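## Task

Using the lot numbers on the shelf edges below each spot (numbers can repeat), bring one foam block from lot 426 and one from lot 450 onto the desk with no part overhanging its edges. All other foam blocks stay on their original shelves. A lot that is absent is skipped. Falling over or ending tilted fails the task.

## Robot and tools

Robot: a simulated Hello Robot Stretch 3 with one arm. A two-wheeled base (0.33 m long, 0.34 m wide, rounded rear) pivots about the point between its drive wheels, 0.05 m behind the front edge. A lift rides a vertical mast, and the telescoping arm reaches out to the robot's RIGHT, so to move the gripper forward or back you drive the base. The base cannot go sideways. With the arm in and the wrist folded, turning sweeps a 0.28 m radius circle; an unfolded level gripper reaches beyond it.

Frames: the base frame has its origin on the floor between the drive wheels, x forward, y left, z up, in metres. hand_pose is reported in it, at the point where closed fingertips meet. The odometry frame is the base frame at scene start; base_odometry counts wheel turns there (slip counts as travel), heading in rad, left positive.

Tool move: one action per call. It holds either "base" and/or "joints" (plus optional "speeds", "pace", "contact_limits"), or "servos": "reboot" on its own. "base" has exactly one key: {"translate_m": d}, an offset in metres straight ahead (negative reverses), range -3 to 3; or {"rotate_rad": d}, an in-place turn offset in radians, left positive, range -6.4 to 6.4. Offsets count from the base position in the latest reported state. "joints" is a single object of absolute targets by name: lift_m 0 to 1.1 m; arm_m 0 to 0.52 m extension; wrist_yaw_rad -1.345 to 4.42 (0 along the arm, positive swings toward the front; about 3.0 folds it over the base); wrist_pitch_rad -1.57 to 0.451 (0 level, negative tips fingers down); wrist_roll_rad -2.911 to 2.918 (0 fingers side by side); gripper_m -0.089 to 0.179 (larger is wider; fingertip gap is roughly 0.007 to 0.025 m less than the value); head_pan_rad -3.953 to 1.73 (0 forward, -1.57 along the arm); head_tilt_rad -1.53 to 0.419 (negative down). "pace" is "default" or "max". "speeds" gives per-motion top speeds by the same keys plus translate_m and rotate_rad, no faster than max (translate 0.30 m/s, rotate 1.90 rad/s, lift 0.15 m/s, arm 0.40 m/s). The base is capped at 0.10 m/s and 0.63 rad/s unless lift_m < 0.30, arm_m < 0.03 and wrist_yaw_rad > 2.54. "contact_limits" sets the effort (1 to 100) where a motion halts: arm_m a number (negative sense when retracting), lift_m an object {"down": v, "up": v} in per cent beyond free motion (below about 12 may trip in free travel), translate_m or rotate_rad a wheel effort. Put each limit only with its own command. "cameras" picks images (head_camera, nav_camera, wrist_camera, all; [] for none). "blocking": false returns in about 0.5 s while motion continues; later moves replace only the targets they name. Unknown keys make a call invalid; out-of-range values are refused and then the reply's later move, wait and finished_scene calls are skipped, as after any uncommanded stop.

Other tools: wait(seconds 0 to 10) just lets time pass and reports state; stop brakes all running motions; zoom_image(camera, region [x0,y0,x1,y1] in pixels, at most 504x504) enlarges the latest image; finished_scene(scene) ends the current scene by its number, irreversibly.

Results: "move" is done or the worst status; base_status and joint_status per motion (done, moving, off_target, stopped, contact_stop, time_out, torque_fault); on_its_own lists uncommanded behaviour (slack, held at target, off). lidar_m: 12 distances from the base origin in 30-degree sectors, first straight ahead, going counter-clockwise (4th left, 7th behind, 10th right), at 0.17 m height; "-" means nothing or closer than 0.15 m. wrist_depth_mm and head_depth_mm: 7x7 median depths (wrist 45-1000, head 280-4000). turned_by_wheels and turned_by_imu: turn since last result; prefer the IMU if they differ over 0.15 rad. base_tilt: forward/right lean in degrees. motor_effort: per cent, bracket is the peak. The head_camera image is sideways (rotate clockwise to view upright), nav_camera the other way. Calibration lines give K and T_world_to_cam in the base frame.

Gripper: close below the object's width to hold; open at least 0.05 beyond it to release. Readings do not confirm a grasp, so check images and effort.

Cautions: before folding or unfolding the wrist put lift_m in 0.32-0.95, wrist_pitch_rad -0.4, roll near 0; with yaw below -0.4 keep pitch at -0.5 or lower. A contact-stopped arm or lift goes slack. Wrist and head never contact-stop and will torque-fault if forced; recover with servos reboot. Avoid pushing on rigid things with the gripper high (above about 0.45 m) or driving while snagged, as the robot can tip; back off if tilt appears. Do not drop, slam or hit objects, release moving items, or knock other boxes off shelves.

Each tool is called by a JSON object that holds its "fn" and its "kwargs".

## Session

{"fn": "move", "kwargs": {"joints": {"head_pan_rad":-1.57,"head_tilt_rad":-0.25}}}

{"fn": "move", "kwargs": {"joints": {"head_pan_rad":-3.14,"head_tilt_rad":-0.25}, "cameras": ["head_camera","nav_camera"]}}

{"fn": "move", "kwargs": {"joints": {"head_pan_rad":0.4,"head_tilt_rad":-0.25}, "cameras": ["head_camera","nav_camera"]}}

Scene clock: 1.23 s.
move: done
base_odometry: x=+0.000 y=+0.000 heading=+0.000
turned_by_wheels: +0.000
turned_by_imu: +0.000
base_tilt: forward=-0.3 right=-1.2
lidar_m: 0.84 0.77 0.78 0.96 1.17 1.17 1.57 1.48 1.13 1.38 3.09 1.31
head_depth_mm: 1507 1550 1574 1610 1522 1001 1167 / 1646 1690 1753 1787 1500 992 1586 / 1807 1881 1923 1982 1488 1087 1577 / 2052 2102 2182 2211 1472 1772 1566 / 2290 2386 2476 2534 1578 2114 1619 / 2562 2826 2873 2982 1843 2091 1608 / 2793 2982 3041 3160 2946 2099 1614
base_status: not commanded
joint_positions: lift_m=+0.306 arm_m=+0.001 wrist_yaw_rad=+2.853 wrist_pitch_rad=-0.337 wrist_roll_rad=+0.000 gripper_m=+0.037 head_pan_rad=-1.607 head_tilt_rad=-0.250
joint_status: all done
measured_speeds: all 0
motor_effort: left_wheel=-0.3(0.5) right_wheel=+0.6(1.0) lift_m=+26.4(27.3) arm_m=-8.9(9.1) wrist_yaw_rad=-0.5(2.2) wrist_pitch_rad=+2.0(2.2) wrist_roll_rad=+0.1(0.3) gripper_m=+0.3(1.0) head_pan_rad=+3.4(6.1) head_tilt_rad=-2.7(6.5)
hand_pose: x=+0.0453 y=+0.0786 z=+0.3376 quat_wxyz=(+0.218, +0.707, +0.017, +0.673) (m; base frame)
wrist_depth_mm: 133 - - - - - - / 136 - - - - - - / 145 - - - - - - / 156 186 877 853 816 - - / 170 180 724 673 669 681 647 / 571 193 126 562 129 572 572 / 506 205 313 495 479 495 492
pictures: head_camera (sideways), nav_camera (sideways), wrist_camera
camera_calibration:
head_camera: T_world_to_cam=[[-0.0391769, 0.19775, -0.979469, 1.29061], [0.995258, -0.0796113, -0.0558816, 0.0663526], [-0.0890274, -0.977014, -0.193693, 0.208207], [0, 0, 0, 1]] pos_world=[0.00306025, -0.046514, 1.30815]
nav_camera: T_world_to_cam=[[0.00901688, -0.222329, 0.97493, -1.226], [-0.999645, 0.0224273, 0.0143599, 0.0375334], [-0.0250577, -0.974714, -0.222048, 0.242325], [0, 0, 0, 1]] pos_world=[0.0546469, -0.0372197, 1.24854]
wrist_camera: T_world_to_cam=[[0.968732, -0.247103, -0.0223289, -0.0102512], [-0.145362, -0.492322, -0.858189, 0.367545], [0.201068, 0.834601, -0.512847, 0.26461], [0, 0, 0, 1]] pos_world=[0.0101531, -0.0424262, 0.450899]

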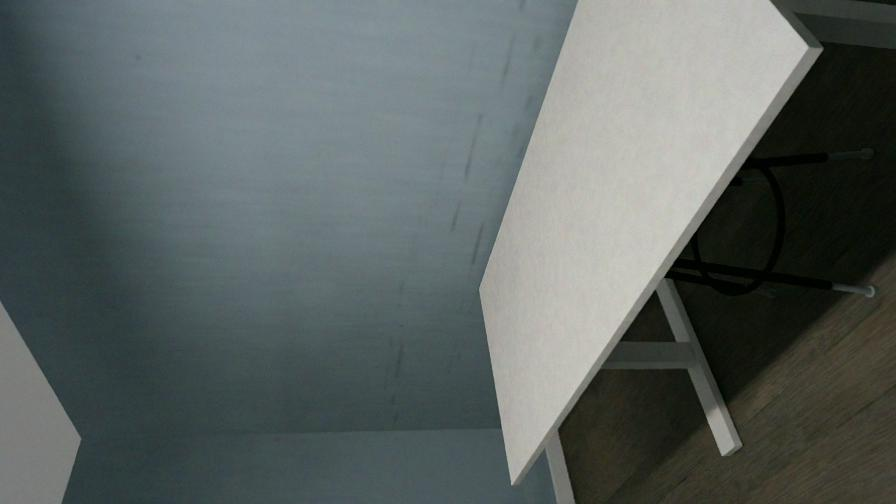

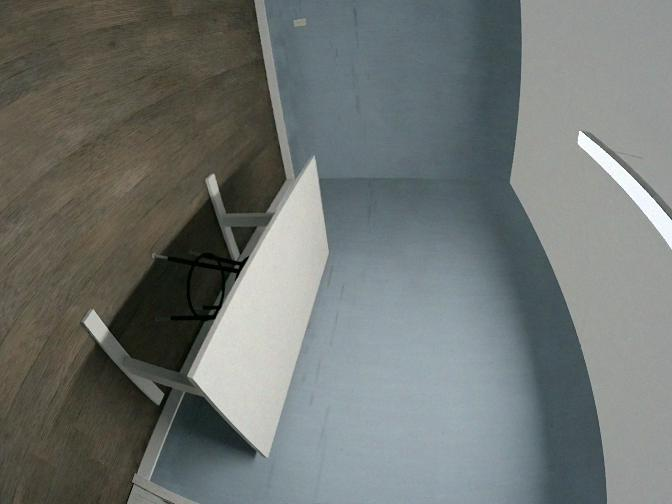

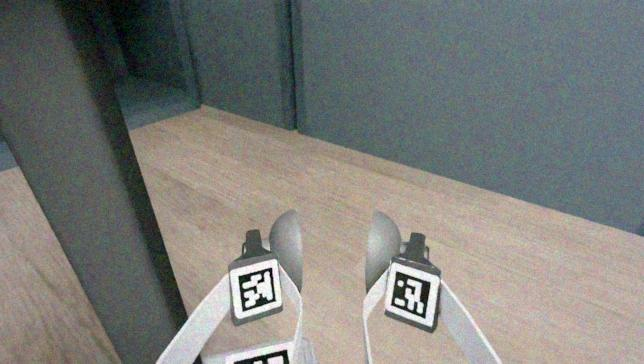

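Scene clock: 3.53 s.
move: done
base_odometry: x=+0.000 y=+0.000 heading=+0.000
turned_by_wheels: +0.000
turned_by_imu: +0.000
base_tilt: forward=-0.3 right=-1.2
lidar_m: 0.84 0.77 0.78 0.96 1.17 1.17 1.57 1.48 1.13 1.38 3.10 1.31
head_depth_mm: 1333 1652 1670 1685 1751 1533 1547 / 1458 1544 1615 1661 1752 1824 1535 / 1876 1893 1962 1600 1666 1761 1629 / 1731 1812 1866 1957 2065 2063 1611 / 1600 1661 1723 1789 1868 1935 1617 / 1455 1509 1560 1630 1703 1766 1610 / 1359 1405 1455 1506 1551 1614 1608
base_status: not commanded
joint_positions: lift_m=+0.306 arm_m=+0.001 wrist_yaw_rad=+2.853 wrist_pitch_rad=-0.337 wrist_roll_rad=+0.000 gripper_m=+0.037 head_pan_rad=-3.148 head_tilt_rad=-0.250
joint_status: all done
measured_speeds: translate_m=+0.000 rotate_rad=+0.000 lift_m=+0.000 arm_m=+0.000 wrist_yaw_rad=+0.000 wrist_pitch_rad=+0.000 wrist_roll_rad=+0.000 head_pan_rad=+0.024 head_tilt_rad=+0.000
motor_effort: left_wheel=-0.2(0.5) right_wheel=+0.2(1.2) lift_m=+26.7(27.1) arm_m=-12.3(12.9) wrist_yaw_rad=-1.7(2.2) wrist_pitch_rad=+2.0(2.2) wrist_roll_rad=+0.0(0.3) gripper_m=+0.6(0.9) head_pan_rad=+3.1(6.0) head_tilt_rad=-2.6(7.7)
hand_pose: x=+0.0453 y=+0.0786 z=+0.3376 quat_wxyz=(+0.218, +0.707, +0.017, +0.673) (m; base frame)
wrist_depth_mm: 134 - - - - - - / 137 - - - - - - / 144 - - - - - - / 155 186 876 871 811 - - / 170 181 733 670 671 683 657 / 570 192 126 557 129 575 572 / 506 205 315 496 484 492 495
pictures: head_camera (sideways), nav_camera (sideways)
camera_calibration:
head_camera: T_world_to_cam=[[0.196607, 0.0449984, -0.979449, 1.28915], [-0.0500885, -0.997181, -0.0558675, 0.0727238], [-0.979202, 0.0600431, -0.193799, 0.213757], [0, 0, 0, 1]] pos_world=[-0.040502, 0.00167425, 1.30815]
nav_camera: T_world_to_cam=[[-0.222064, -0.0155949, 0.974907, -1.22455], [-0.007176, 0.999871, 0.0143597, 0.0315699], [-0.975006, -0.00380716, -0.222147, 0.248319], [0, 0, 0, 1]] pos_world=[-0.0295897, -0.0497173, 1.24854]

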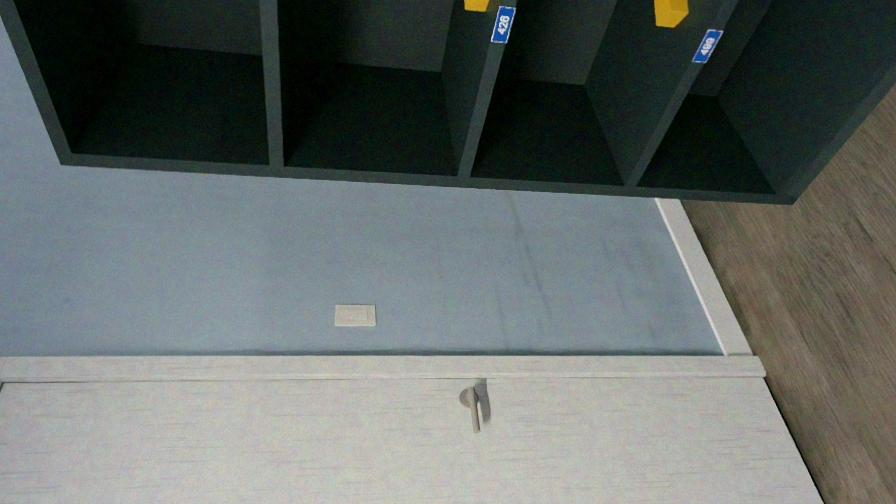

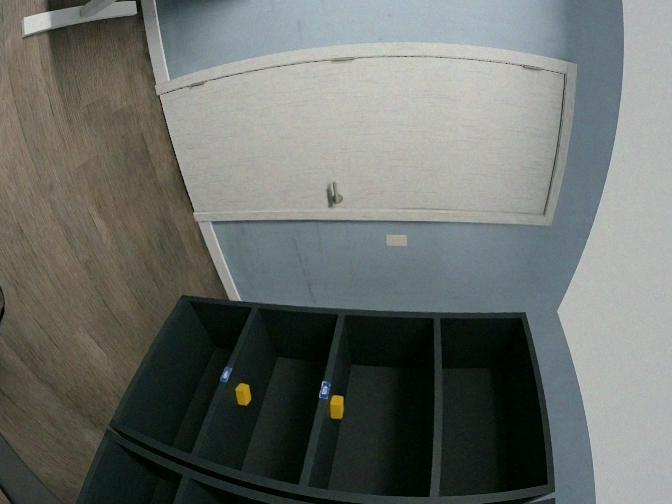

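Scene clock: 6.60 s.
move: done
base_odometry: x=+0.000 y=+0.000 heading=+0.000
turned_by_wheels: +0.000
turned_by_imu: +0.000
base_tilt: forward=-0.3 right=-1.1
lidar_m: 0.84 0.77 0.78 0.96 1.17 1.16 1.58 1.48 1.13 1.38 3.09 1.31
head_depth_mm: 752 785 823 861 901 954 1002 / 726 759 792 830 870 913 958 / 705 735 763 799 834 875 923 / 687 716 743 775 813 848 895 / 661 687 717 746 777 811 854 / 643 666 694 721 751 786 821 / 626 650 674 700 729 759 794
base_status: not commanded
joint_positions: lift_m=+0.306 arm_m=+0.001 wrist_yaw_rad=+2.853 wrist_pitch_rad=-0.337 wrist_roll_rad=+0.000 gripper_m=+0.037 head_pan_rad=+0.408 head_tilt_rad=-0.250
joint_status: all done
measured_speeds: translate_m=+0.000 rotate_rad=+0.000 lift_m=+0.000 arm_m=+0.000 wrist_yaw_rad=+0.000 wrist_pitch_rad=+0.000 wrist_roll_rad=+0.000 head_pan_rad=-0.024 head_tilt_rad=+0.000
motor_effort: left_wheel=-0.6(0.8) right_wheel=+1.0(1.5) lift_m=+26.3(27.4) arm_m=-13.0(13.0) wrist_yaw_rad=-0.9(2.2) wrist_pitch_rad=+2.1(2.1) wrist_roll_rad=-0.1(0.3) gripper_m=+0.6(1.2) head_pan_rad=-3.0(7.2) head_tilt_rad=-1.7(8.9)
hand_pose: x=+0.0453 y=+0.0786 z=+0.3376 quat_wxyz=(+0.218, +0.707, +0.017, +0.673) (m; base frame)
wrist_depth_mm: 134 - - - - - - / 136 - - - - - - / 144 - - - - - - / 155 186 880 867 830 - - / 169 181 730 668 662 684 652 / 570 193 126 561 129 573 568 / 508 205 314 498 482 492 492
pictures: head_camera (sideways), nav_camera (sideways)
camera_calibration:
head_camera: T_world_to_cam=[[-0.161795, -0.120431, -0.979448, 1.29133], [-0.356004, 0.932812, -0.0558879, 0.0745601], [0.920371, 0.339645, -0.193798, 0.202234], [0, 0, 0, 1]] pos_world=[0.0493438, 0.017277, 1.30815]
nav_camera: T_world_to_cam=[[0.196947, 0.103794, 0.974904, -1.2271], [0.409522, -0.912187, 0.0143865, 0.0289613], [0.890788, 0.396412, -0.222159, 0.236976], [0, 0, 0, 1]] pos_world=[0.0187186, 0.0598441, 1.24854]

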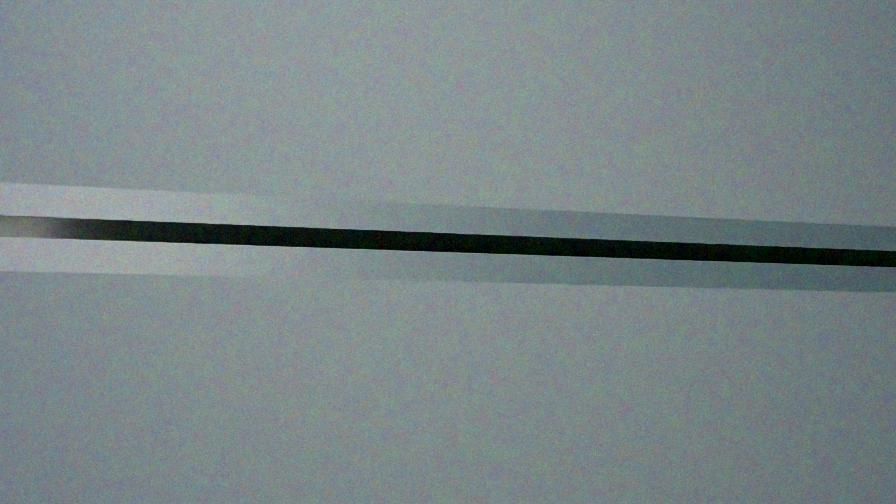

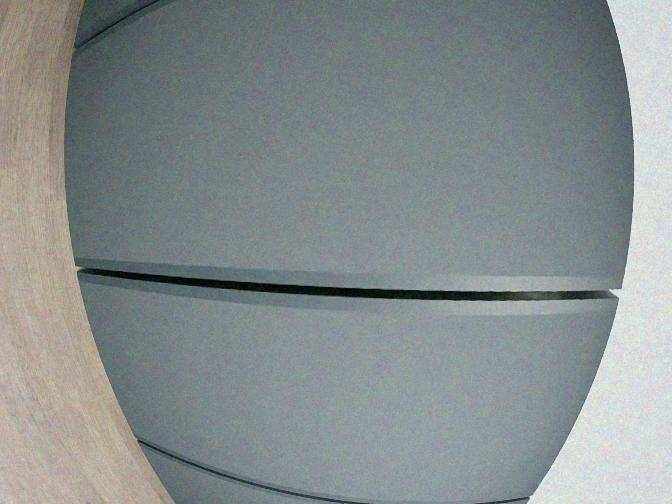

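{"fn": "move", "kwargs": {"joints": {"head_pan_rad":-3.9,"head_tilt_rad":-0.3}, "cameras": ["head_camera","nav_camera"]}}

{"fn": "zoom_image", "kwargs": {"camera": "head_camera", "region": [300, 0, 800, 300]}}

{"fn": "zoom_image", "kwargs": {"camera": "nav_camera", "region": [50, 0, 450, 400]}}

{"fn": "zoom_image", "kwargs": {"camera": "head_camera", "region": [300, 200, 800, 500]}}

Scene clock: 18.27 s.
move: done
base_odometry: x=+0.000 y=+0.000 heading=+0.000
turned_by_wheels: +0.000
turned_by_imu: +0.000
base_tilt: forward=-0.2 right=-1.3
lidar_m: 0.84 0.77 0.78 0.96 1.17 1.16 1.58 1.48 1.13 1.38 3.09 1.31
head_depth_mm: - - - - - - - / 1385 1418 - - - - - / 1391 1434 1523 1498 1627 1679 1452 / 1039 1074 1198 1286 1458 1321 1413 / 1408 1459 1539 1274 1510 1361 1409 / 1437 1486 1585 1612 1694 1723 1437 / 1449 1500 1592 1582 1689 1703 1438
base_status: not commanded
joint_positions: lift_m=+0.306 arm_m=+0.001 wrist_yaw_rad=+2.853 wrist_pitch_rad=-0.337 wrist_roll_rad=+0.000 gripper_m=+0.037 head_pan_rad=-3.908 head_tilt_rad=-0.300
joint_status: all done
measured_speeds: translate_m=+0.000 rotate_rad=+0.000 lift_m=+0.000 arm_m=+0.000 wrist_yaw_rad=+0.000 wrist_pitch_rad=+0.000 wrist_roll_rad=+0.000 head_pan_rad=+0.024 head_tilt_rad=+0.000
motor_effort: left_wheel=-0.4(0.6) right_wheel=+0.3(1.4) lift_m=+26.3(26.9) arm_m=-12.3(12.9) wrist_yaw_rad=+0.6(1.5) wrist_pitch_rad=+2.0(2.1) wrist_roll_rad=-0.1(0.3) gripper_m=+0.6(1.0) head_pan_rad=+3.7(4.8) head_tilt_rad=-3.2(7.4)
hand_pose: x=+0.0453 y=+0.0786 z=+0.3376 quat_wxyz=(+0.218, +0.707, +0.017, +0.673) (m; base frame)
wrist_depth_mm: 134 - - - - - - / 136 - - - - - - / 145 - - - - - - / 156 186 887 870 819 - - / 169 181 733 666 667 680 658 / 570 193 126 563 129 573 574 / 506 205 312 495 483 493 493
pictures: head_camera (sideways), nav_camera (sideways)
camera_calibration:
head_camera: T_world_to_cam=[[0.208552, -0.136613, -0.968423, 1.27467], [-0.721318, -0.690173, -0.0579765, 0.0795098], [-0.660459, 0.710632, -0.242478, 0.275146], [0, 0, 0, 1]] pos_world=[-0.0267595, 0.0334837, 1.30574]
nav_camera: T_world_to_cam=[[-0.206587, 0.175278, 0.9626, -1.20856], [0.683222, 0.730082, 0.0136899, 0.0281505], [-0.700378, 0.660498, -0.270579, 0.30962], [0, 0, 0, 1]] pos_world=[-0.0520545, -0.0132226, 1.24675]

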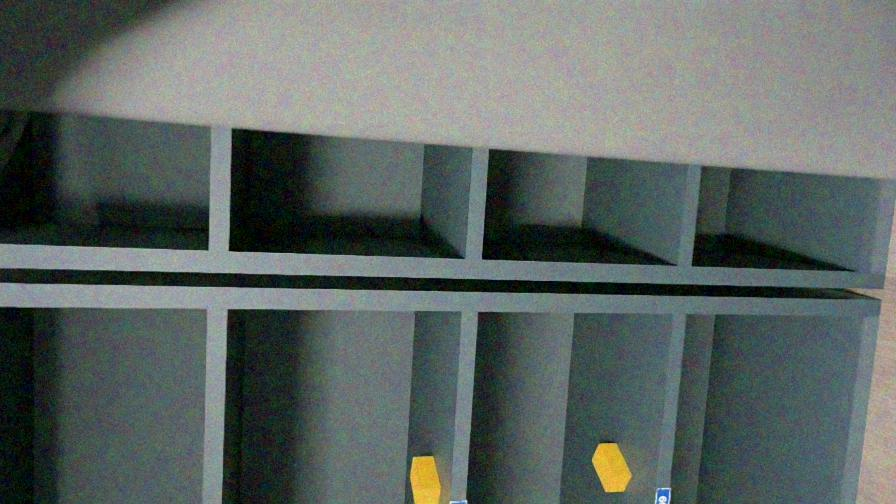

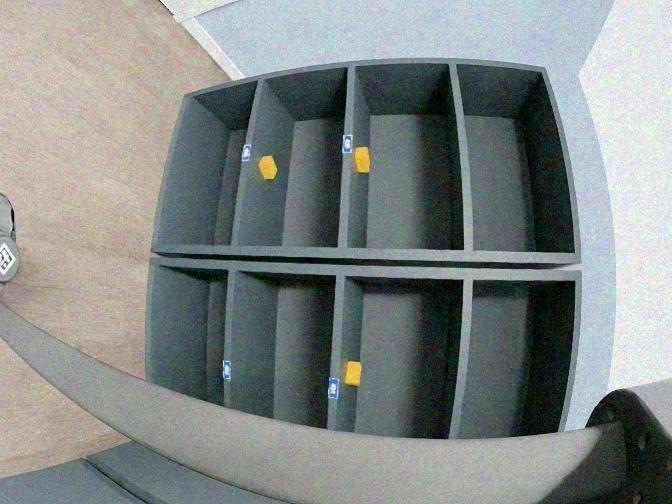

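Scaled by 1.008 from the camera's 896x504 image, which has a finer 1280x720 frame.

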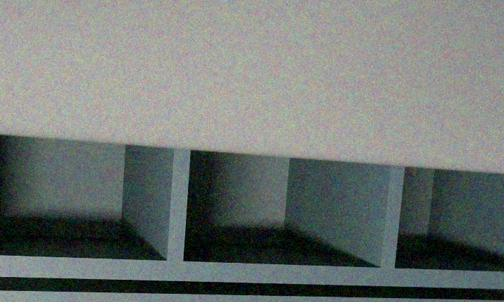

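Scaled by 1.260 from the camera's 672x504 image, which has a finer 792x594 frame.

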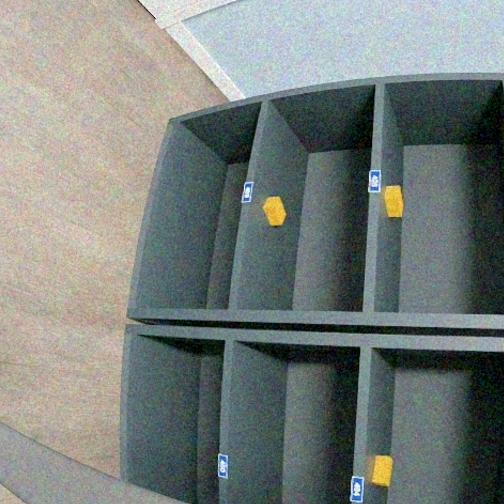

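Scaled by 1.008 from the camera's 896x504 image, which has a finer 1280x720 frame.

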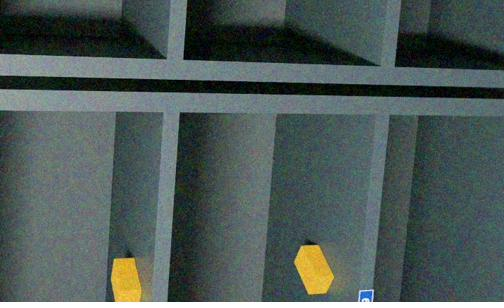

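Re-look at pan -3.4 with tilt ok.

{"fn": "move", "kwargs": {"joints": {"head_pan_rad":-3.42,"head_tilt_rad":-0.3}, "cameras": ["head_camera","nav_camera"]}}

{"fn": "zoom_image", "kwargs": {"camera": "head_camera", "region": [440, 0, 800, 300]}}

{"fn": "zoom_image", "kwargs": {"camera": "nav_camera", "region": [200, 350, 380, 500]}}

{"fn": "move", "kwargs": {"joints": {"head_pan_rad":-3.8,"head_tilt_rad":-0.3}, "cameras": ["nav_camera"]}}

{"fn": "zoom_image", "kwargs": {"camera": "nav_camera", "region": [190, 330, 370, 480]}}

Scene clock: 26.63 s.
move: done
base_odometry: x=+0.000 y=+0.000 heading=+0.000
turned_by_wheels: +0.000
turned_by_imu: +0.000
base_tilt: forward=-0.3 right=-1.4
lidar_m: 0.85 0.77 0.78 0.96 1.17 1.17 1.57 1.48 1.13 1.37 3.09 1.31
head_depth_mm: 1400 1442 1524 1529 1598 1339 1378 / 1484 1531 1621 1621 1704 1697 1475 / 1561 1641 1740 1738 1744 1814 1495 / 1515 1597 1757 1763 1732 1886 1545 / 1408 1474 1555 1634 1713 1785 1544 / 1747 1815 1899 1990 2106 1992 1523 / 1576 1639 1697 1778 1839 1879 1508
base_status: not commanded
joint_positions: lift_m=+0.306 arm_m=+0.001 wrist_yaw_rad=+2.853 wrist_pitch_rad=-0.337 wrist_roll_rad=+0.000 gripper_m=+0.037 head_pan_rad=-3.405 head_tilt_rad=-0.300
joint_status: all done
measured_speeds: all 0
motor_effort: left_wheel=-0.1(0.5) right_wheel=+0.3(1.2) lift_m=+26.6(27.1) arm_m=-11.9(12.7) wrist_yaw_rad=-0.3(1.5) wrist_pitch_rad=+2.1(2.1) wrist_roll_rad=-0.3(0.3) gripper_m=+0.2(1.1) head_pan_rad=+0.9(5.0) head_tilt_rad=-2.0(5.5)
hand_pose: x=+0.0453 y=+0.0786 z=+0.3376 quat_wxyz=(+0.218, +0.707, +0.017, +0.673) (m; base frame)
wrist_depth_mm: 133 - - - - - - / 136 - - - - - - / 144 - - - - - - / 155 186 867 874 830 - - / 169 181 736 666 668 680 660 / 575 193 126 562 128 576 570 / 501 205 314 492 482 495 494
pictures: head_camera (sideways), nav_camera (sideways)
camera_calibration:
head_camera: T_world_to_cam=[[0.248592, -0.0190981, -0.96842, 1.2744], [-0.299008, -0.952488, -0.057971, 0.0769636], [-0.921301, 0.303977, -0.242491, 0.276814], [0, 0, 0, 1]] pos_world=[-0.038764, 0.0135007, 1.30574]
nav_camera: T_world_to_cam=[[-0.265492, 0.0539035, 0.962605, -1.20819], [0.246382, 0.969076, 0.0136876, 0.0308232], [-0.9321, 0.240802, -0.270563, 0.311052], [0, 0, 0, 1]] pos_world=[-0.0384278, -0.0396462, 1.24675]

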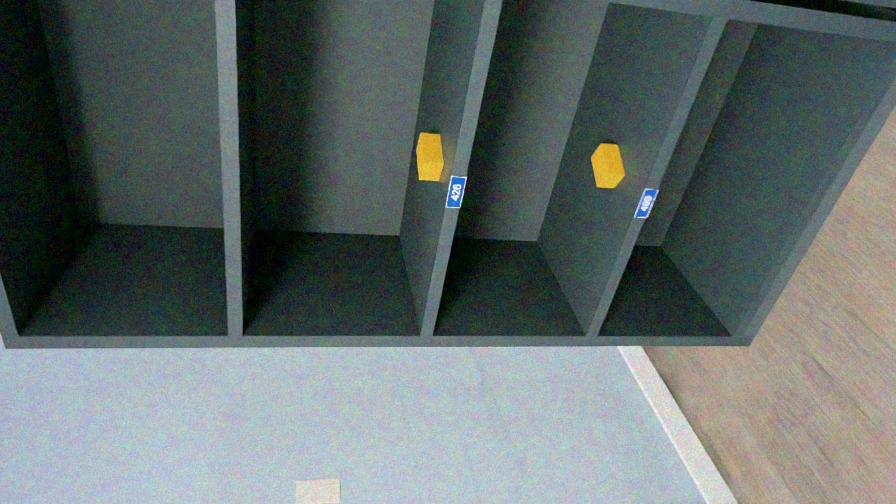

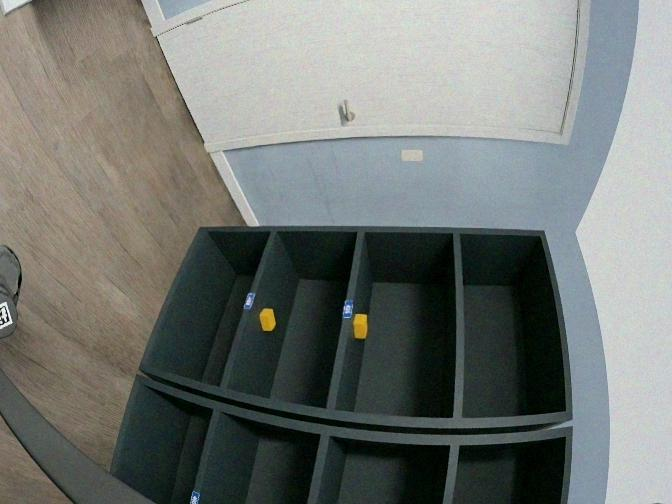

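Scaled by 1.400 from the camera's 896x504 image, which has a finer 1280x720 frame.

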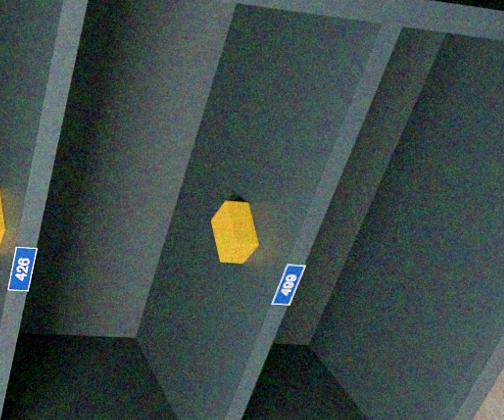

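Scaled by 2.800 from the camera's 672x504 image, which has a finer 792x594 frame.

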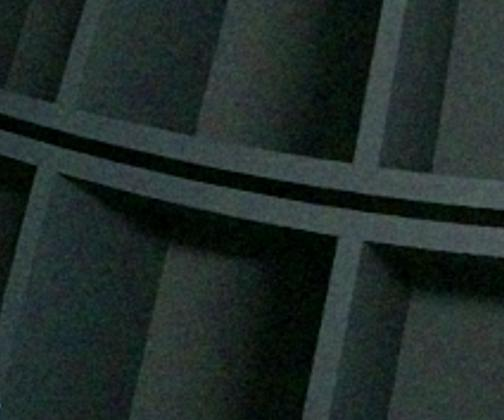

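Scene clock: 27.47 s.
move: done
base_odometry: x=+0.000 y=+0.000 heading=+0.000
turned_by_wheels: +0.000
turned_by_imu: +0.000
base_tilt: forward=-0.2 right=-1.3
lidar_m: 0.85 0.77 0.78 0.96 1.18 1.17 1.57 1.48 1.13 1.37 3.10 1.31
head_depth_mm: 1349 1383 1457 1513 - - - / 1366 1408 1494 1517 1615 1394 1474 / 1029 1066 1238 1185 1550 1385 1442 / 1418 1484 1555 1285 1535 1329 1400 / 1469 1517 1601 1655 1702 1721 1448 / 1499 1553 1649 1675 1701 1787 1482 / 1537 1590 1690 1744 1678 1788 1495
base_status: not commanded
joint_positions: lift_m=+0.306 arm_m=+0.001 wrist_yaw_rad=+2.853 wrist_pitch_rad=-0.337 wrist_roll_rad=+0.000 gripper_m=+0.037 head_pan_rad=-3.801 head_tilt_rad=-0.300
joint_status: all done
measured_speeds: all 0
motor_effort: left_wheel=-0.1(0.5) right_wheel=+0.4(1.0) lift_m=+26.4(27.1) arm_m=-11.9(12.7) wrist_yaw_rad=-0.9(1.8) wrist_pitch_rad=+2.1(2.1) wrist_roll_rad=+0.1(0.3) gripper_m=+0.1(0.9) head_pan_rad=-2.7(4.8) head_tilt_rad=-2.0(4.6)
hand_pose: x=+0.0453 y=+0.0786 z=+0.3376 quat_wxyz=(+0.218, +0.707, +0.017, +0.673) (m; base frame)
wrist_depth_mm: 133 - - - - - - / 136 - - - - - - / 144 - - - - - - / 156 187 869 869 813 - - / 170 180 735 662 668 693 657 / 571 193 126 561 129 574 572 / 503 204 315 496 483 495 495
pictures: nav_camera (sideways)
camera_calibration:
nav_camera: T_world_to_cam=[[-0.224089, 0.152273, 0.962599, -1.20844], [0.601533, 0.798731, 0.0136834, 0.0287346], [-0.766774, 0.582101, -0.270584, 0.310064], [0, 0, 0, 1]] pos_world=[-0.0503343, -0.0194266, 1.24675]

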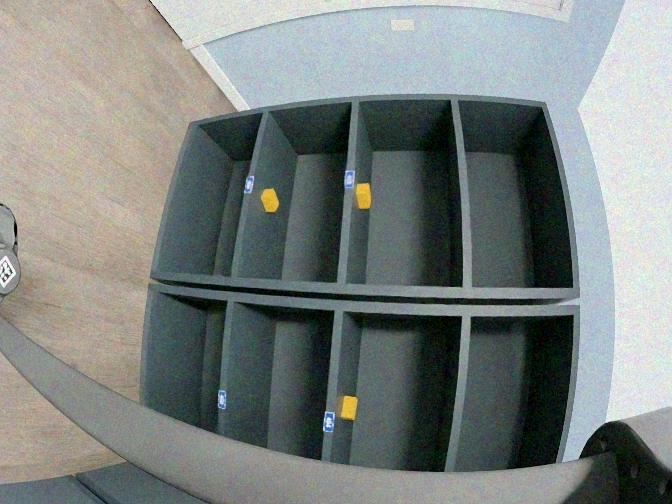

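Scaled by 2.800 from the camera's 672x504 image, which has a finer 792x594 frame.

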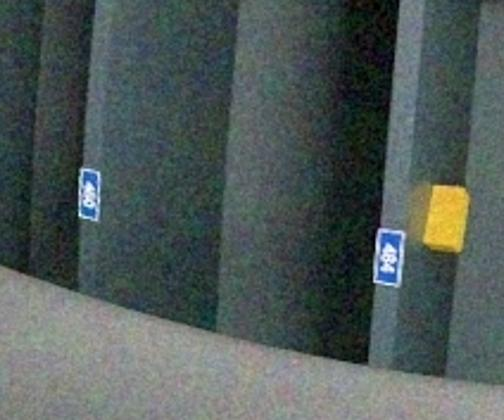

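{"fn": "move", "kwargs": {"base": {"translate_m":-0.798}, "joints": {"head_pan_rad":-1.57,"head_tilt_rad":-0.3,"lift_m":0.28}, "pace": "max", "cameras": []}}

{"fn": "move", "kwargs": {"base": {"rotate_rad":-2.54}, "pace": "max", "cameras": []}}

{"fn": "move", "kwargs": {"joints": {"lift_m":0.93,"wrist_pitch_rad":-0.4}, "pace": "max", "cameras": ["head_camera","nav_camera"]}}

Scene clock: 102.60 s.
move: done
base_odometry: x=-0.798 y=+0.000 heading=+0.000
turned_by_wheels: +0.000
turned_by_imu: +0.000
base_tilt: forward=-0.2 right=-1.2
lidar_m: 1.52 1.39 1.40 0.77 0.98 0.80 0.94 0.88 0.88 1.05 1.04 2.35
head_depth_mm: 898 925 949 979 1008 1002 1040 / 989 1016 1047 1092 1120 1159 1203 / 1098 1136 1178 1222 1264 1313 1356 / 1239 1290 1333 1394 1368 1519 1497 / 1418 1483 1549 1629 1304 1756 1533 / 1655 1747 1843 1889 1293 1132 1211 / 1994 2125 2264 2173 1280 1027 1528
base_status: done
joint_positions: lift_m=+0.280 arm_m=+0.001 wrist_yaw_rad=+2.853 wrist_pitch_rad=-0.338 wrist_roll_rad=+0.000 gripper_m=+0.037 head_pan_rad=-1.569 head_tilt_rad=-0.300
joint_status: all done
measured_speeds: all 0
motor_effort: left_wheel=-6.5(15.4) right_wheel=-2.4(13.7) lift_m=+26.2(29.8) arm_m=-11.7(12.5) wrist_yaw_rad=-0.1(1.8) wrist_pitch_rad=+2.2(2.3) wrist_roll_rad=+0.2(0.4) gripper_m=+0.7(1.0) head_pan_rad=-3.7(5.5) head_tilt_rad=-1.2(4.1)
hand_pose: x=+0.0453 y=+0.0785 z=+0.3110 quat_wxyz=(+0.218, +0.707, +0.018, +0.673) (m; base frame)
wrist_depth_mm: 133 - - - - - - / 136 - - - - - - / 145 163 956 - - - - / 156 168 814 820 814 786 789 / 166 181 688 624 622 648 639 / 544 194 126 528 129 544 541 / 471 205 284 457 451 465 456
pictures: none
No camera images: "cameras" was empty.

Scene clock: 105.27 s.
move: done
base_odometry: x=-0.798 y=+0.000 heading=-2.540
turned_by_wheels: -2.540
turned_by_imu: -2.494
base_tilt: forward=-0.4 right=-1.2
lidar_m: 0.87 0.90 1.04 1.80 2.07 1.46 1.39 1.43 0.77 1.11 0.80 0.92
head_depth_mm: 960 755 965 955 789 940 884 / 965 775 1065 1103 779 1166 929 / 962 795 1054 1095 773 1206 920 / 956 680 1048 1084 765 1199 917 / 947 692 1043 1081 753 1193 889 / 943 714 1037 1072 749 1177 910 / 939 736 1028 1068 743 1173 905
base_status: done
joint_positions: lift_m=+0.280 arm_m=+0.001 wrist_yaw_rad=+2.853 wrist_pitch_rad=-0.338 wrist_roll_rad=+0.000 gripper_m=+0.037 head_pan_rad=-1.570 head_tilt_rad=-0.300
joint_status: not commanded
measured_speeds: all 0
motor_effort: left_wheel=+5.9(14.8) right_wheel=-9.5(14.9) lift_m=+26.9(27.0) arm_m=-11.5(13.2) wrist_yaw_rad=+0.2(2.2) wrist_pitch_rad=+2.1(2.3) wrist_roll_rad=-0.2(0.3) gripper_m=+0.4(1.0) head_pan_rad=-2.5(3.7) head_tilt_rad=+0.0(1.5)
hand_pose: x=+0.0453 y=+0.0785 z=+0.3110 quat_wxyz=(+0.218, +0.707, +0.018, +0.673) (m; base frame)
wrist_depth_mm: 133 - - - - - - / 136 - - - - - - / 145 - - - - - - / 156 186 827 812 813 803 785 / 171 180 681 628 625 646 640 / 542 193 126 523 129 544 546 / 473 207 285 455 456 464 460
pictures: none
No camera images: "cameras" was empty.

Scene clock: 110.40 s.
move: done
base_odometry: x=-0.798 y=+0.000 heading=-2.540
turned_by_wheels: +0.000
turned_by_imu: +0.000
base_tilt: forward=-0.3 right=-1.1
lidar_m: 0.87 0.90 1.04 1.80 2.07 1.46 1.39 1.43 0.77 1.11 0.80 0.92
head_depth_mm: 958 753 966 953 790 938 885 / 965 775 1068 1100 780 1162 925 / 963 799 1056 1094 772 1209 922 / 954 681 1048 1086 763 1199 911 / 945 691 1043 1083 754 1184 889 / 950 713 1032 1073 747 1184 906 / 936 734 1030 1069 742 1175 906
base_status: not commanded
joint_positions: lift_m=+0.930 arm_m=+0.001 wrist_yaw_rad=+2.853 wrist_pitch_rad=-0.413 wrist_roll_rad=+0.000 gripper_m=+0.037 head_pan_rad=-1.570 head_tilt_rad=-0.300
joint_status: all done
measured_speeds: all 0
motor_effort: left_wheel=+6.2(6.4) right_wheel=-9.7(10.5) lift_m=+26.2(34.5) arm_m=-10.2(12.4) wrist_yaw_rad=-1.3(1.8) wrist_pitch_rad=+2.0(5.9) wrist_roll_rad=-0.2(0.3) gripper_m=+0.3(1.1) head_pan_rad=-2.1(3.3) head_tilt_rad=+0.1(1.1)
hand_pose: x=+0.0428 y=+0.0701 z=+0.9438 quat_wxyz=(+0.243, +0.705, +0.044, +0.664) (m; base frame)
wrist_depth_mm: 133 - - - - - - / 138 - - - - - - / 150 - - - - - - / 163 181 - - - - - / - 191 - - - - - / - 208 126 - 129 - - / - - - - - - -
pictures: head_camera (sideways), nav_camera (sideways)
camera_calibration:
head_camera: T_world_to_cam=[[-0.0464326, 0.244958, -0.968421, 1.2762], [0.997508, -0.0401837, -0.0579915, 0.0690116], [-0.0531203, -0.968701, -0.242482, 0.271523], [0, 0, 0, 1]] pos_world=[0.00484116, -0.0468188, 1.30574]
nav_camera: T_world_to_cam=[[0.0172183, -0.270374, 0.962601, -1.2099], [-0.999795, -0.0149553, 0.013683, 0.0384998], [0.0106965, -0.962639, -0.270576, 0.305349], [0, 0, 0, 1]] pos_world=[0.0560583, -0.0326103, 1.24675]

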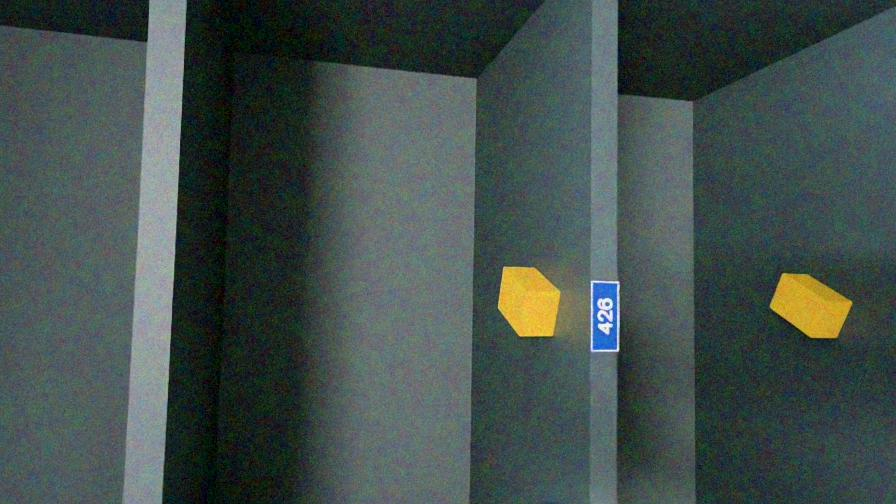

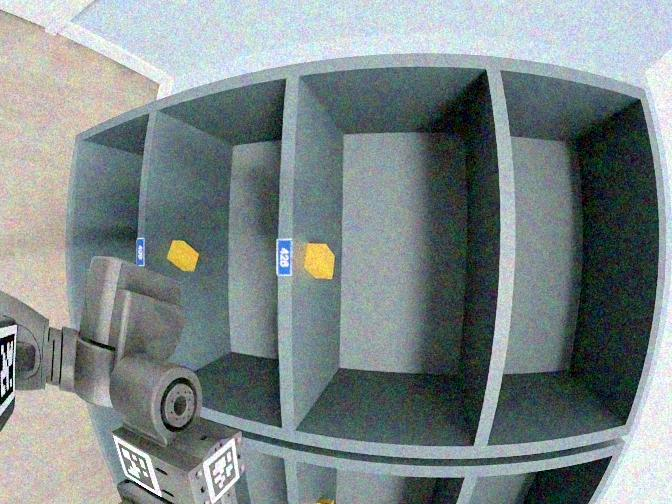

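{"fn": "zoom_image", "kwargs": {"camera": "head_camera", "region": [460, 220, 640, 370]}}

{"fn": "move", "kwargs": {"joints": {"wrist_yaw_rad":0.0}, "pace": "max", "cameras": []}}

{"fn": "move", "kwargs": {"joints": {"wrist_pitch_rad":-0.15,"arm_m":0.2,"gripper_m":0.17}, "cameras": ["head_camera","wrist_camera"]}}

Scaled by 2.800 from the camera's 896x504 image, which has a finer 1280x720 frame.

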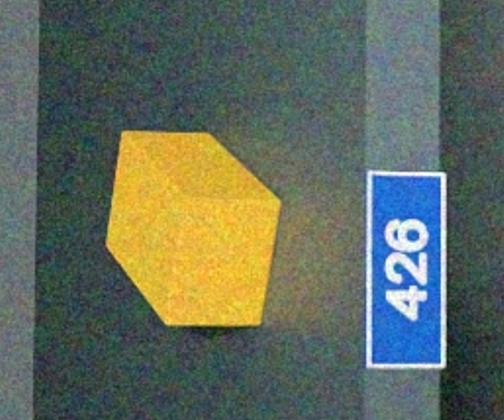

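Scene clock: 128.63 s.
move: done
base_odometry: x=-0.798 y=+0.000 heading=-2.540
turned_by_wheels: +0.000
turned_by_imu: +0.000
base_tilt: forward=-0.3 right=-1.2
lidar_m: 0.87 0.90 1.04 1.80 2.06 1.46 1.39 1.43 0.77 1.11 0.80 0.92
head_depth_mm: 961 757 963 954 788 941 886 / 969 776 1060 1102 781 1158 923 / 960 800 1055 1094 774 1197 955 / 955 679 1047 1086 764 1196 946 / 950 693 1044 1081 752 1188 890 / 943 714 1039 1075 751 1180 907 / 940 736 1025 1061 745 1177 908
base_status: not commanded
joint_positions: lift_m=+0.930 arm_m=+0.001 wrist_yaw_rad=+0.003 wrist_pitch_rad=-0.413 wrist_roll_rad=+0.000 gripper_m=+0.037 head_pan_rad=-1.570 head_tilt_rad=-0.300
joint_status: all done
measured_speeds: all 0
motor_effort: left_wheel=+5.7(6.2) right_wheel=-9.2(10.4) lift_m=+24.3(24.6) arm_m=-8.1(9.4) wrist_yaw_rad=-3.3(8.2) wrist_pitch_rad=+2.0(2.1) wrist_roll_rad=-0.1(0.3) gripper_m=+0.3(0.9) head_pan_rad=-1.4(2.4) head_tilt_rad=+1.1(1.6)
hand_pose: x=-0.0208 y=-0.3705 z=+0.9438 quat_wxyz=(+0.693, +0.146, -0.691, -0.144) (m; base frame)
wrist_depth_mm: - - 390 388 - - - / - - - - - - - / - - - - - - - / - - - - - - - / - - - 156 151 - - / - - 126 150 126 - - / - - - - - - -
pictures: none
No camera images: "cameras" was empty.

Scene clock: 131.33 s.
move: done
base_odometry: x=-0.798 y=+0.000 heading=-2.540
turned_by_wheels: +0.000
turned_by_imu: +0.000
base_tilt: forward=-0.3 right=-1.2
lidar_m: 0.87 0.89 1.04 1.80 2.06 1.46 1.39 1.43 0.77 1.11 0.80 0.92
head_depth_mm: 956 757 962 954 738 283 871 / 966 777 1063 1105 728 307 302 / 957 800 1057 1095 683 313 329 / 956 682 1052 1088 716 331 830 / 950 694 1041 1079 710 1139 889 / 946 712 1036 1075 749 1180 908 / 941 734 1032 1063 744 1171 903
base_status: not commanded
joint_positions: lift_m=+0.930 arm_m=+0.200 wrist_yaw_rad=+0.003 wrist_pitch_rad=-0.173 wrist_roll_rad=+0.000 gripper_m=+0.170 head_pan_rad=-1.570 head_tilt_rad=-0.300
joint_status: all done
measured_speeds: all 0
motor_effort: left_wheel=+6.2(6.4) right_wheel=-9.3(10.4) lift_m=+29.7(29.7) arm_m=+12.3(14.7) wrist_yaw_rad=-2.9(4.7) wrist_pitch_rad=+3.9(5.9) wrist_roll_rad=+0.1(0.3) gripper_m=+0.5(84.3) head_pan_rad=-1.5(2.5) head_tilt_rad=+1.3(2.0)
hand_pose: x=-0.0208 y=-0.5932 z=+1.0008 quat_wxyz=(+0.705, +0.062, -0.704, -0.060) (m; base frame)
wrist_depth_mm: - - - - - 587 - / - - - - - 621 - / - - - - - - - / - - 237 - - - - / - 146 246 - - - - / - 124 - - - 780 - / - - - - - 670 106
pictures: head_camera (sideways), wrist_camera
camera_calibration:
head_camera: T_world_to_cam=[[-0.0464326, 0.244958, -0.968421, 1.2762], [0.997508, -0.0401837, -0.0579915, 0.0690116], [-0.0531203, -0.968701, -0.242482, 0.271523], [0, 0, 0, 1]] pos_world=[0.00484116, -0.0468188, 1.30574]
wrist_camera: T_world_to_cam=[[-0.99887, -0.0448927, -0.0156316, -0.0251156], [-0.00189994, 0.366276, -0.930505, 1.18109], [0.0474984, -0.929423, -0.365947, -0.0179717], [0, 0, 0, 1]] pos_world=[-0.0219896, -0.450435, 1.09204]

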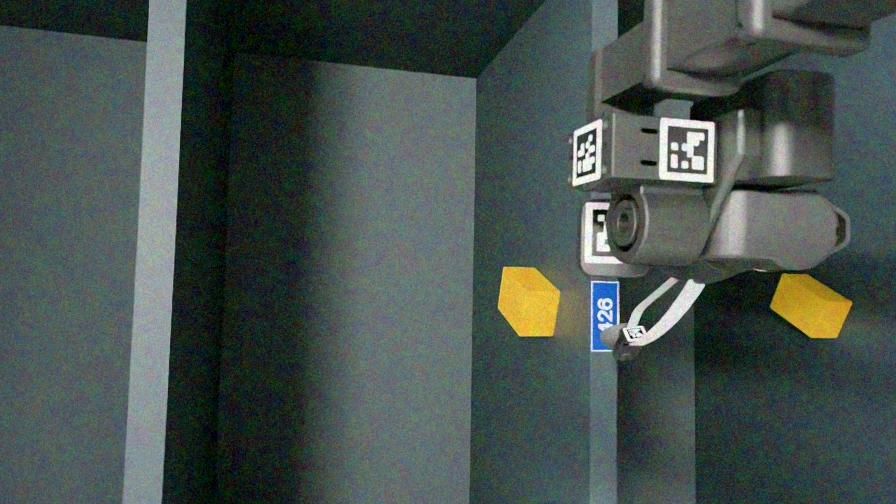

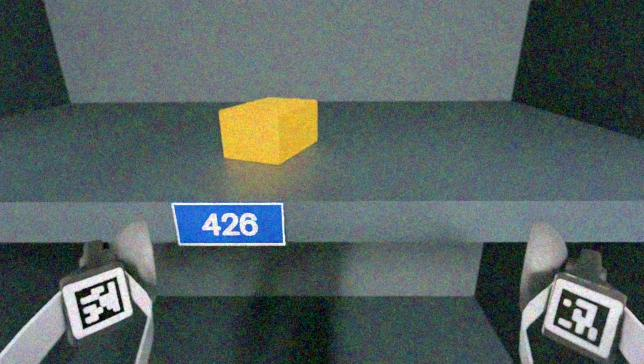

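{"fn": "move", "kwargs": {"base": {"translate_m":0.12}, "joints": {"wrist_yaw_rad":-0.25,"lift_m":0.953,"wrist_pitch_rad":-0.15}, "cameras": ["wrist_camera","head_camera"]}}

Scene clock: 176.80 s.
move: done
base_odometry: x=-0.897 y=-0.068 heading=-2.540
turned_by_wheels: +0.000
turned_by_imu: +0.000
base_tilt: forward=-0.3 right=-1.2
lidar_m: 0.76 0.78 1.01 1.01 2.25 1.59 1.51 1.55 0.83 1.11 0.73 0.79
head_depth_mm: 967 759 1063 1106 786 - 900 / 966 780 1062 1097 331 306 867 / 956 797 1050 1088 312 305 864 / 947 677 1048 1079 584 325 858 / 947 697 1038 1073 757 1184 915 / 942 719 1034 1071 745 1178 908 / 932 741 1017 1041 742 1082 901
base_status: done
joint_positions: lift_m=+0.953 arm_m=+0.200 wrist_yaw_rad=-0.247 wrist_pitch_rad=-0.173 wrist_roll_rad=+0.000 gripper_m=+0.170 head_pan_rad=-1.570 head_tilt_rad=-0.300
joint_status: all done
measured_speeds: all 0
motor_effort: left_wheel=+7.5(10.4) right_wheel=+2.1(8.6) lift_m=+28.4(30.6) arm_m=+5.2(8.4) wrist_yaw_rad=-3.5(5.7) wrist_pitch_rad=+3.7(5.4) wrist_roll_rad=+0.0(0.3) gripper_m=+0.8(1.0) head_pan_rad=-0.9(1.7) head_tilt_rad=+2.1(2.4)
hand_pose: x=-0.0822 y=-0.5857 z=+1.0240 quat_wxyz=(+0.692, -0.026, -0.706, -0.148) (m; base frame)
wrist_depth_mm: - - - - - - - / - - - - - - - / - - - - - - - / - - - - - - - / - 143 243 254 - - - / - 124 - - 848 - - / - - - - - 703 106
pictures: head_camera (sideways), wrist_camera
camera_calibration:
head_camera: T_world_to_cam=[[-0.0464326, 0.244958, -0.968421, 1.2762], [0.997508, -0.0401837, -0.0579915, 0.0690116], [-0.0531203, -0.968701, -0.242482, 0.271523], [0, 0, 0, 1]] pos_world=[0.00484116, -0.0468188, 1.30574]
wrist_camera: T_world_to_cam=[[-0.978905, 0.203714, -0.015653, 0.0614836], [0.0887268, 0.354845, -0.930705, 1.20073], [-0.184043, -0.912461, -0.365435, -0.00917228], [0, 0, 0, 1]] pos_world=[-0.0480386, -0.446969, 1.11514]

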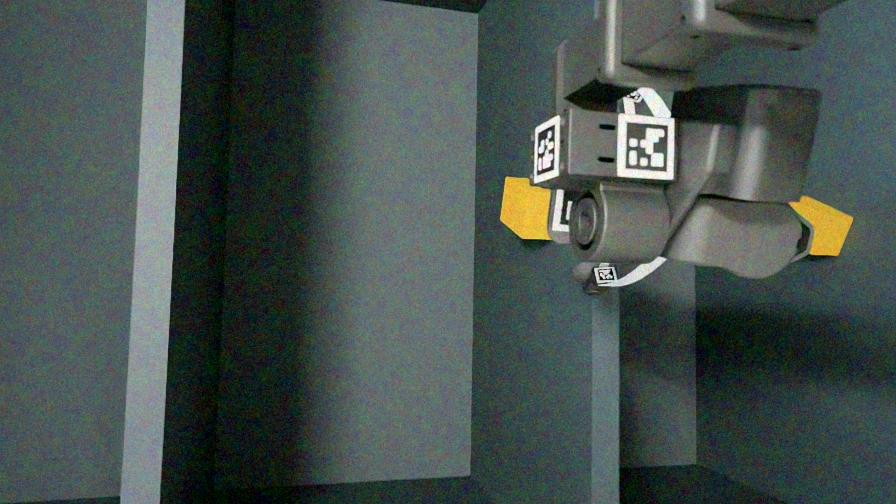

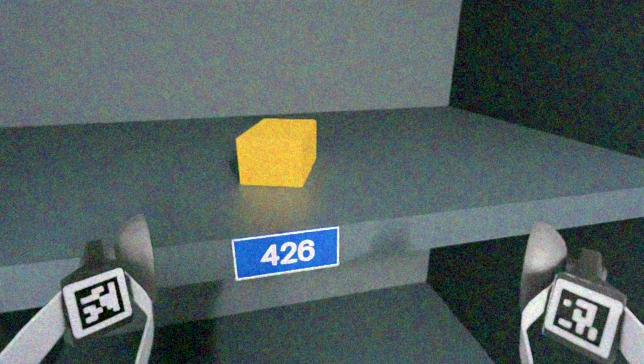

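{"fn": "move", "kwargs": {"base": {"translate_m":0.016}, "joints": {"arm_m":0.3}, "cameras": ["wrist_camera"]}}

{"fn": "move", "kwargs": {"joints": {"arm_m":0.36}, "contact_limits": {"arm_m":35}, "cameras": ["wrist_camera","head_camera"]}}

Scene clock: 190.00 s.
move: done
base_odometry: x=-0.910 y=-0.077 heading=-2.539
turned_by_wheels: +0.000
turned_by_imu: +0.000
base_tilt: forward=-0.3 right=-1.2
lidar_m: 0.74 0.76 1.01 1.00 2.29 1.60 1.52 1.57 0.84 1.11 0.73 0.78
head_depth_mm: 968 758 1066 1104 351 - 902 / 962 778 1059 1100 356 1155 926 / 957 795 1050 1085 399 1103 915 / 955 678 1047 1084 419 1099 894 / 946 696 1035 1082 752 1188 914 / 937 719 1020 1063 747 1178 903 / 931 742 1009 1005 742 1077 901
base_status: done
joint_positions: lift_m=+0.953 arm_m=+0.300 wrist_yaw_rad=-0.247 wrist_pitch_rad=-0.173 wrist_roll_rad=+0.000 gripper_m=+0.170 head_pan_rad=-1.570 head_tilt_rad=-0.300
joint_status: all done
measured_speeds: all 0
motor_effort: left_wheel=+7.2(10.8) right_wheel=+2.6(8.5) lift_m=+27.5(28.7) arm_m=+12.5(15.3) wrist_yaw_rad=-2.2(4.0) wrist_pitch_rad=+3.7(3.8) wrist_roll_rad=+0.3(0.3) gripper_m=+0.7(1.1) head_pan_rad=-0.4(1.1) head_tilt_rad=+2.5(3.8)
hand_pose: x=-0.0823 y=-0.6857 z=+1.0240 quat_wxyz=(+0.692, -0.026, -0.706, -0.148) (m; base frame)
wrist_depth_mm: - - - - - 592 - / - - - - - 624 - / - - - - - - - / - - - - - - - / - 143 - - - - - / - 124 - - - - - / 147 151 156 161 167 - 106
pictures: wrist_camera
camera_calibration:
wrist_camera: T_world_to_cam=[[-0.978867, 0.2039, -0.0156016, 0.0819016], [0.0887447, 0.354825, -0.930711, 1.23621], [-0.184236, -0.912428, -0.365422, -0.100424], [0, 0, 0, 1]] pos_world=[-0.0480384, -0.546969, 1.11514]

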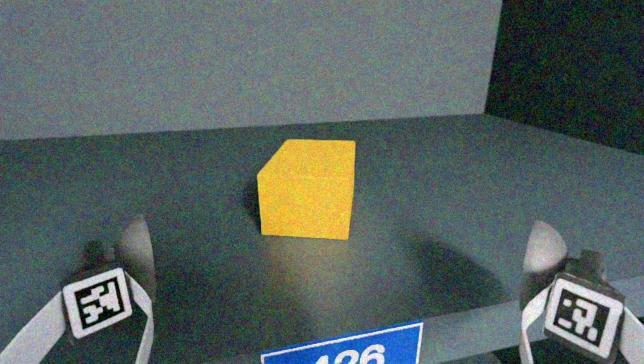

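Scene clock: 191.60 s.
move: done
base_odometry: x=-0.910 y=-0.077 heading=-2.539
turned_by_wheels: +0.000
turned_by_imu: +0.000
base_tilt: forward=-0.2 right=-1.2
lidar_m: 0.74 0.76 1.01 1.00 2.29 1.60 1.52 1.57 0.84 1.11 0.72 0.78
head_depth_mm: 966 762 1065 1105 385 - 928 / 961 781 1055 1103 384 1160 926 / 954 800 1045 1084 452 1199 921 / 947 680 1040 1079 480 1198 896 / 940 696 1040 1070 753 1182 909 / 938 718 1029 1064 748 1175 908 / 932 744 1010 1011 740 1087 902
base_status: not commanded
joint_positions: lift_m=+0.953 arm_m=+0.360 wrist_yaw_rad=-0.247 wrist_pitch_rad=-0.173 wrist_roll_rad=+0.000 gripper_m=+0.170 head_pan_rad=-1.570 head_tilt_rad=-0.300
joint_status: all done
measured_speeds: all 0
motor_effort: left_wheel=+7.4(7.8) right_wheel=+3.1(3.9) lift_m=+26.8(27.7) arm_m=+13.0(14.3) wrist_yaw_rad=-2.4(3.9) wrist_pitch_rad=+3.6(3.8) wrist_roll_rad=-0.2(0.3) gripper_m=+0.5(1.0) head_pan_rad=-0.8(0.8) head_tilt_rad=+3.7(3.7)
contact_limits: arm_m 35 (drawing in: default 31, maximum 55; extending or still: default 39, maximum 69)
hand_pose: x=-0.0823 y=-0.7457 z=+1.0240 quat_wxyz=(+0.692, -0.026, -0.706, -0.148) (m; base frame)
wrist_depth_mm: - - - - - 532 - / - - - - - 574 - / - - - - - - - / - - - 195 - - - / - 143 - 172 - - - / - 124 - 179 - - - / 146 151 156 156 155 155 106
pictures: head_camera (sideways), wrist_camera
camera_calibration:
head_camera: T_world_to_cam=[[-0.0464326, 0.244958, -0.968421, 1.2762], [0.997508, -0.0401837, -0.0579915, 0.0690116], [-0.0531203, -0.968701, -0.242482, 0.271523], [0, 0, 0, 1]] pos_world=[0.00484116, -0.0468188, 1.30574]
wrist_camera: T_world_to_cam=[[-0.978867, 0.2039, -0.0156016, 0.0941355], [0.0887447, 0.354825, -0.930711, 1.2575], [-0.184236, -0.912428, -0.365422, -0.15517], [0, 0, 0, 1]] pos_world=[-0.0480384, -0.606969, 1.11514]

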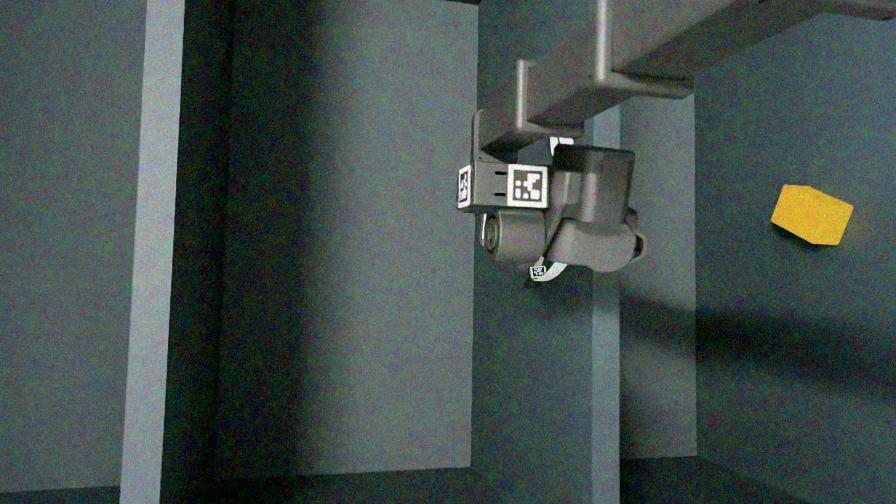

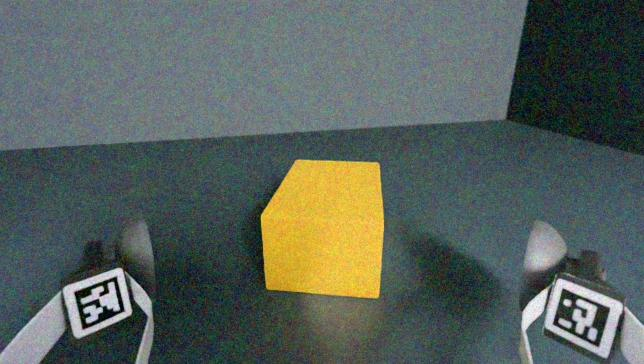

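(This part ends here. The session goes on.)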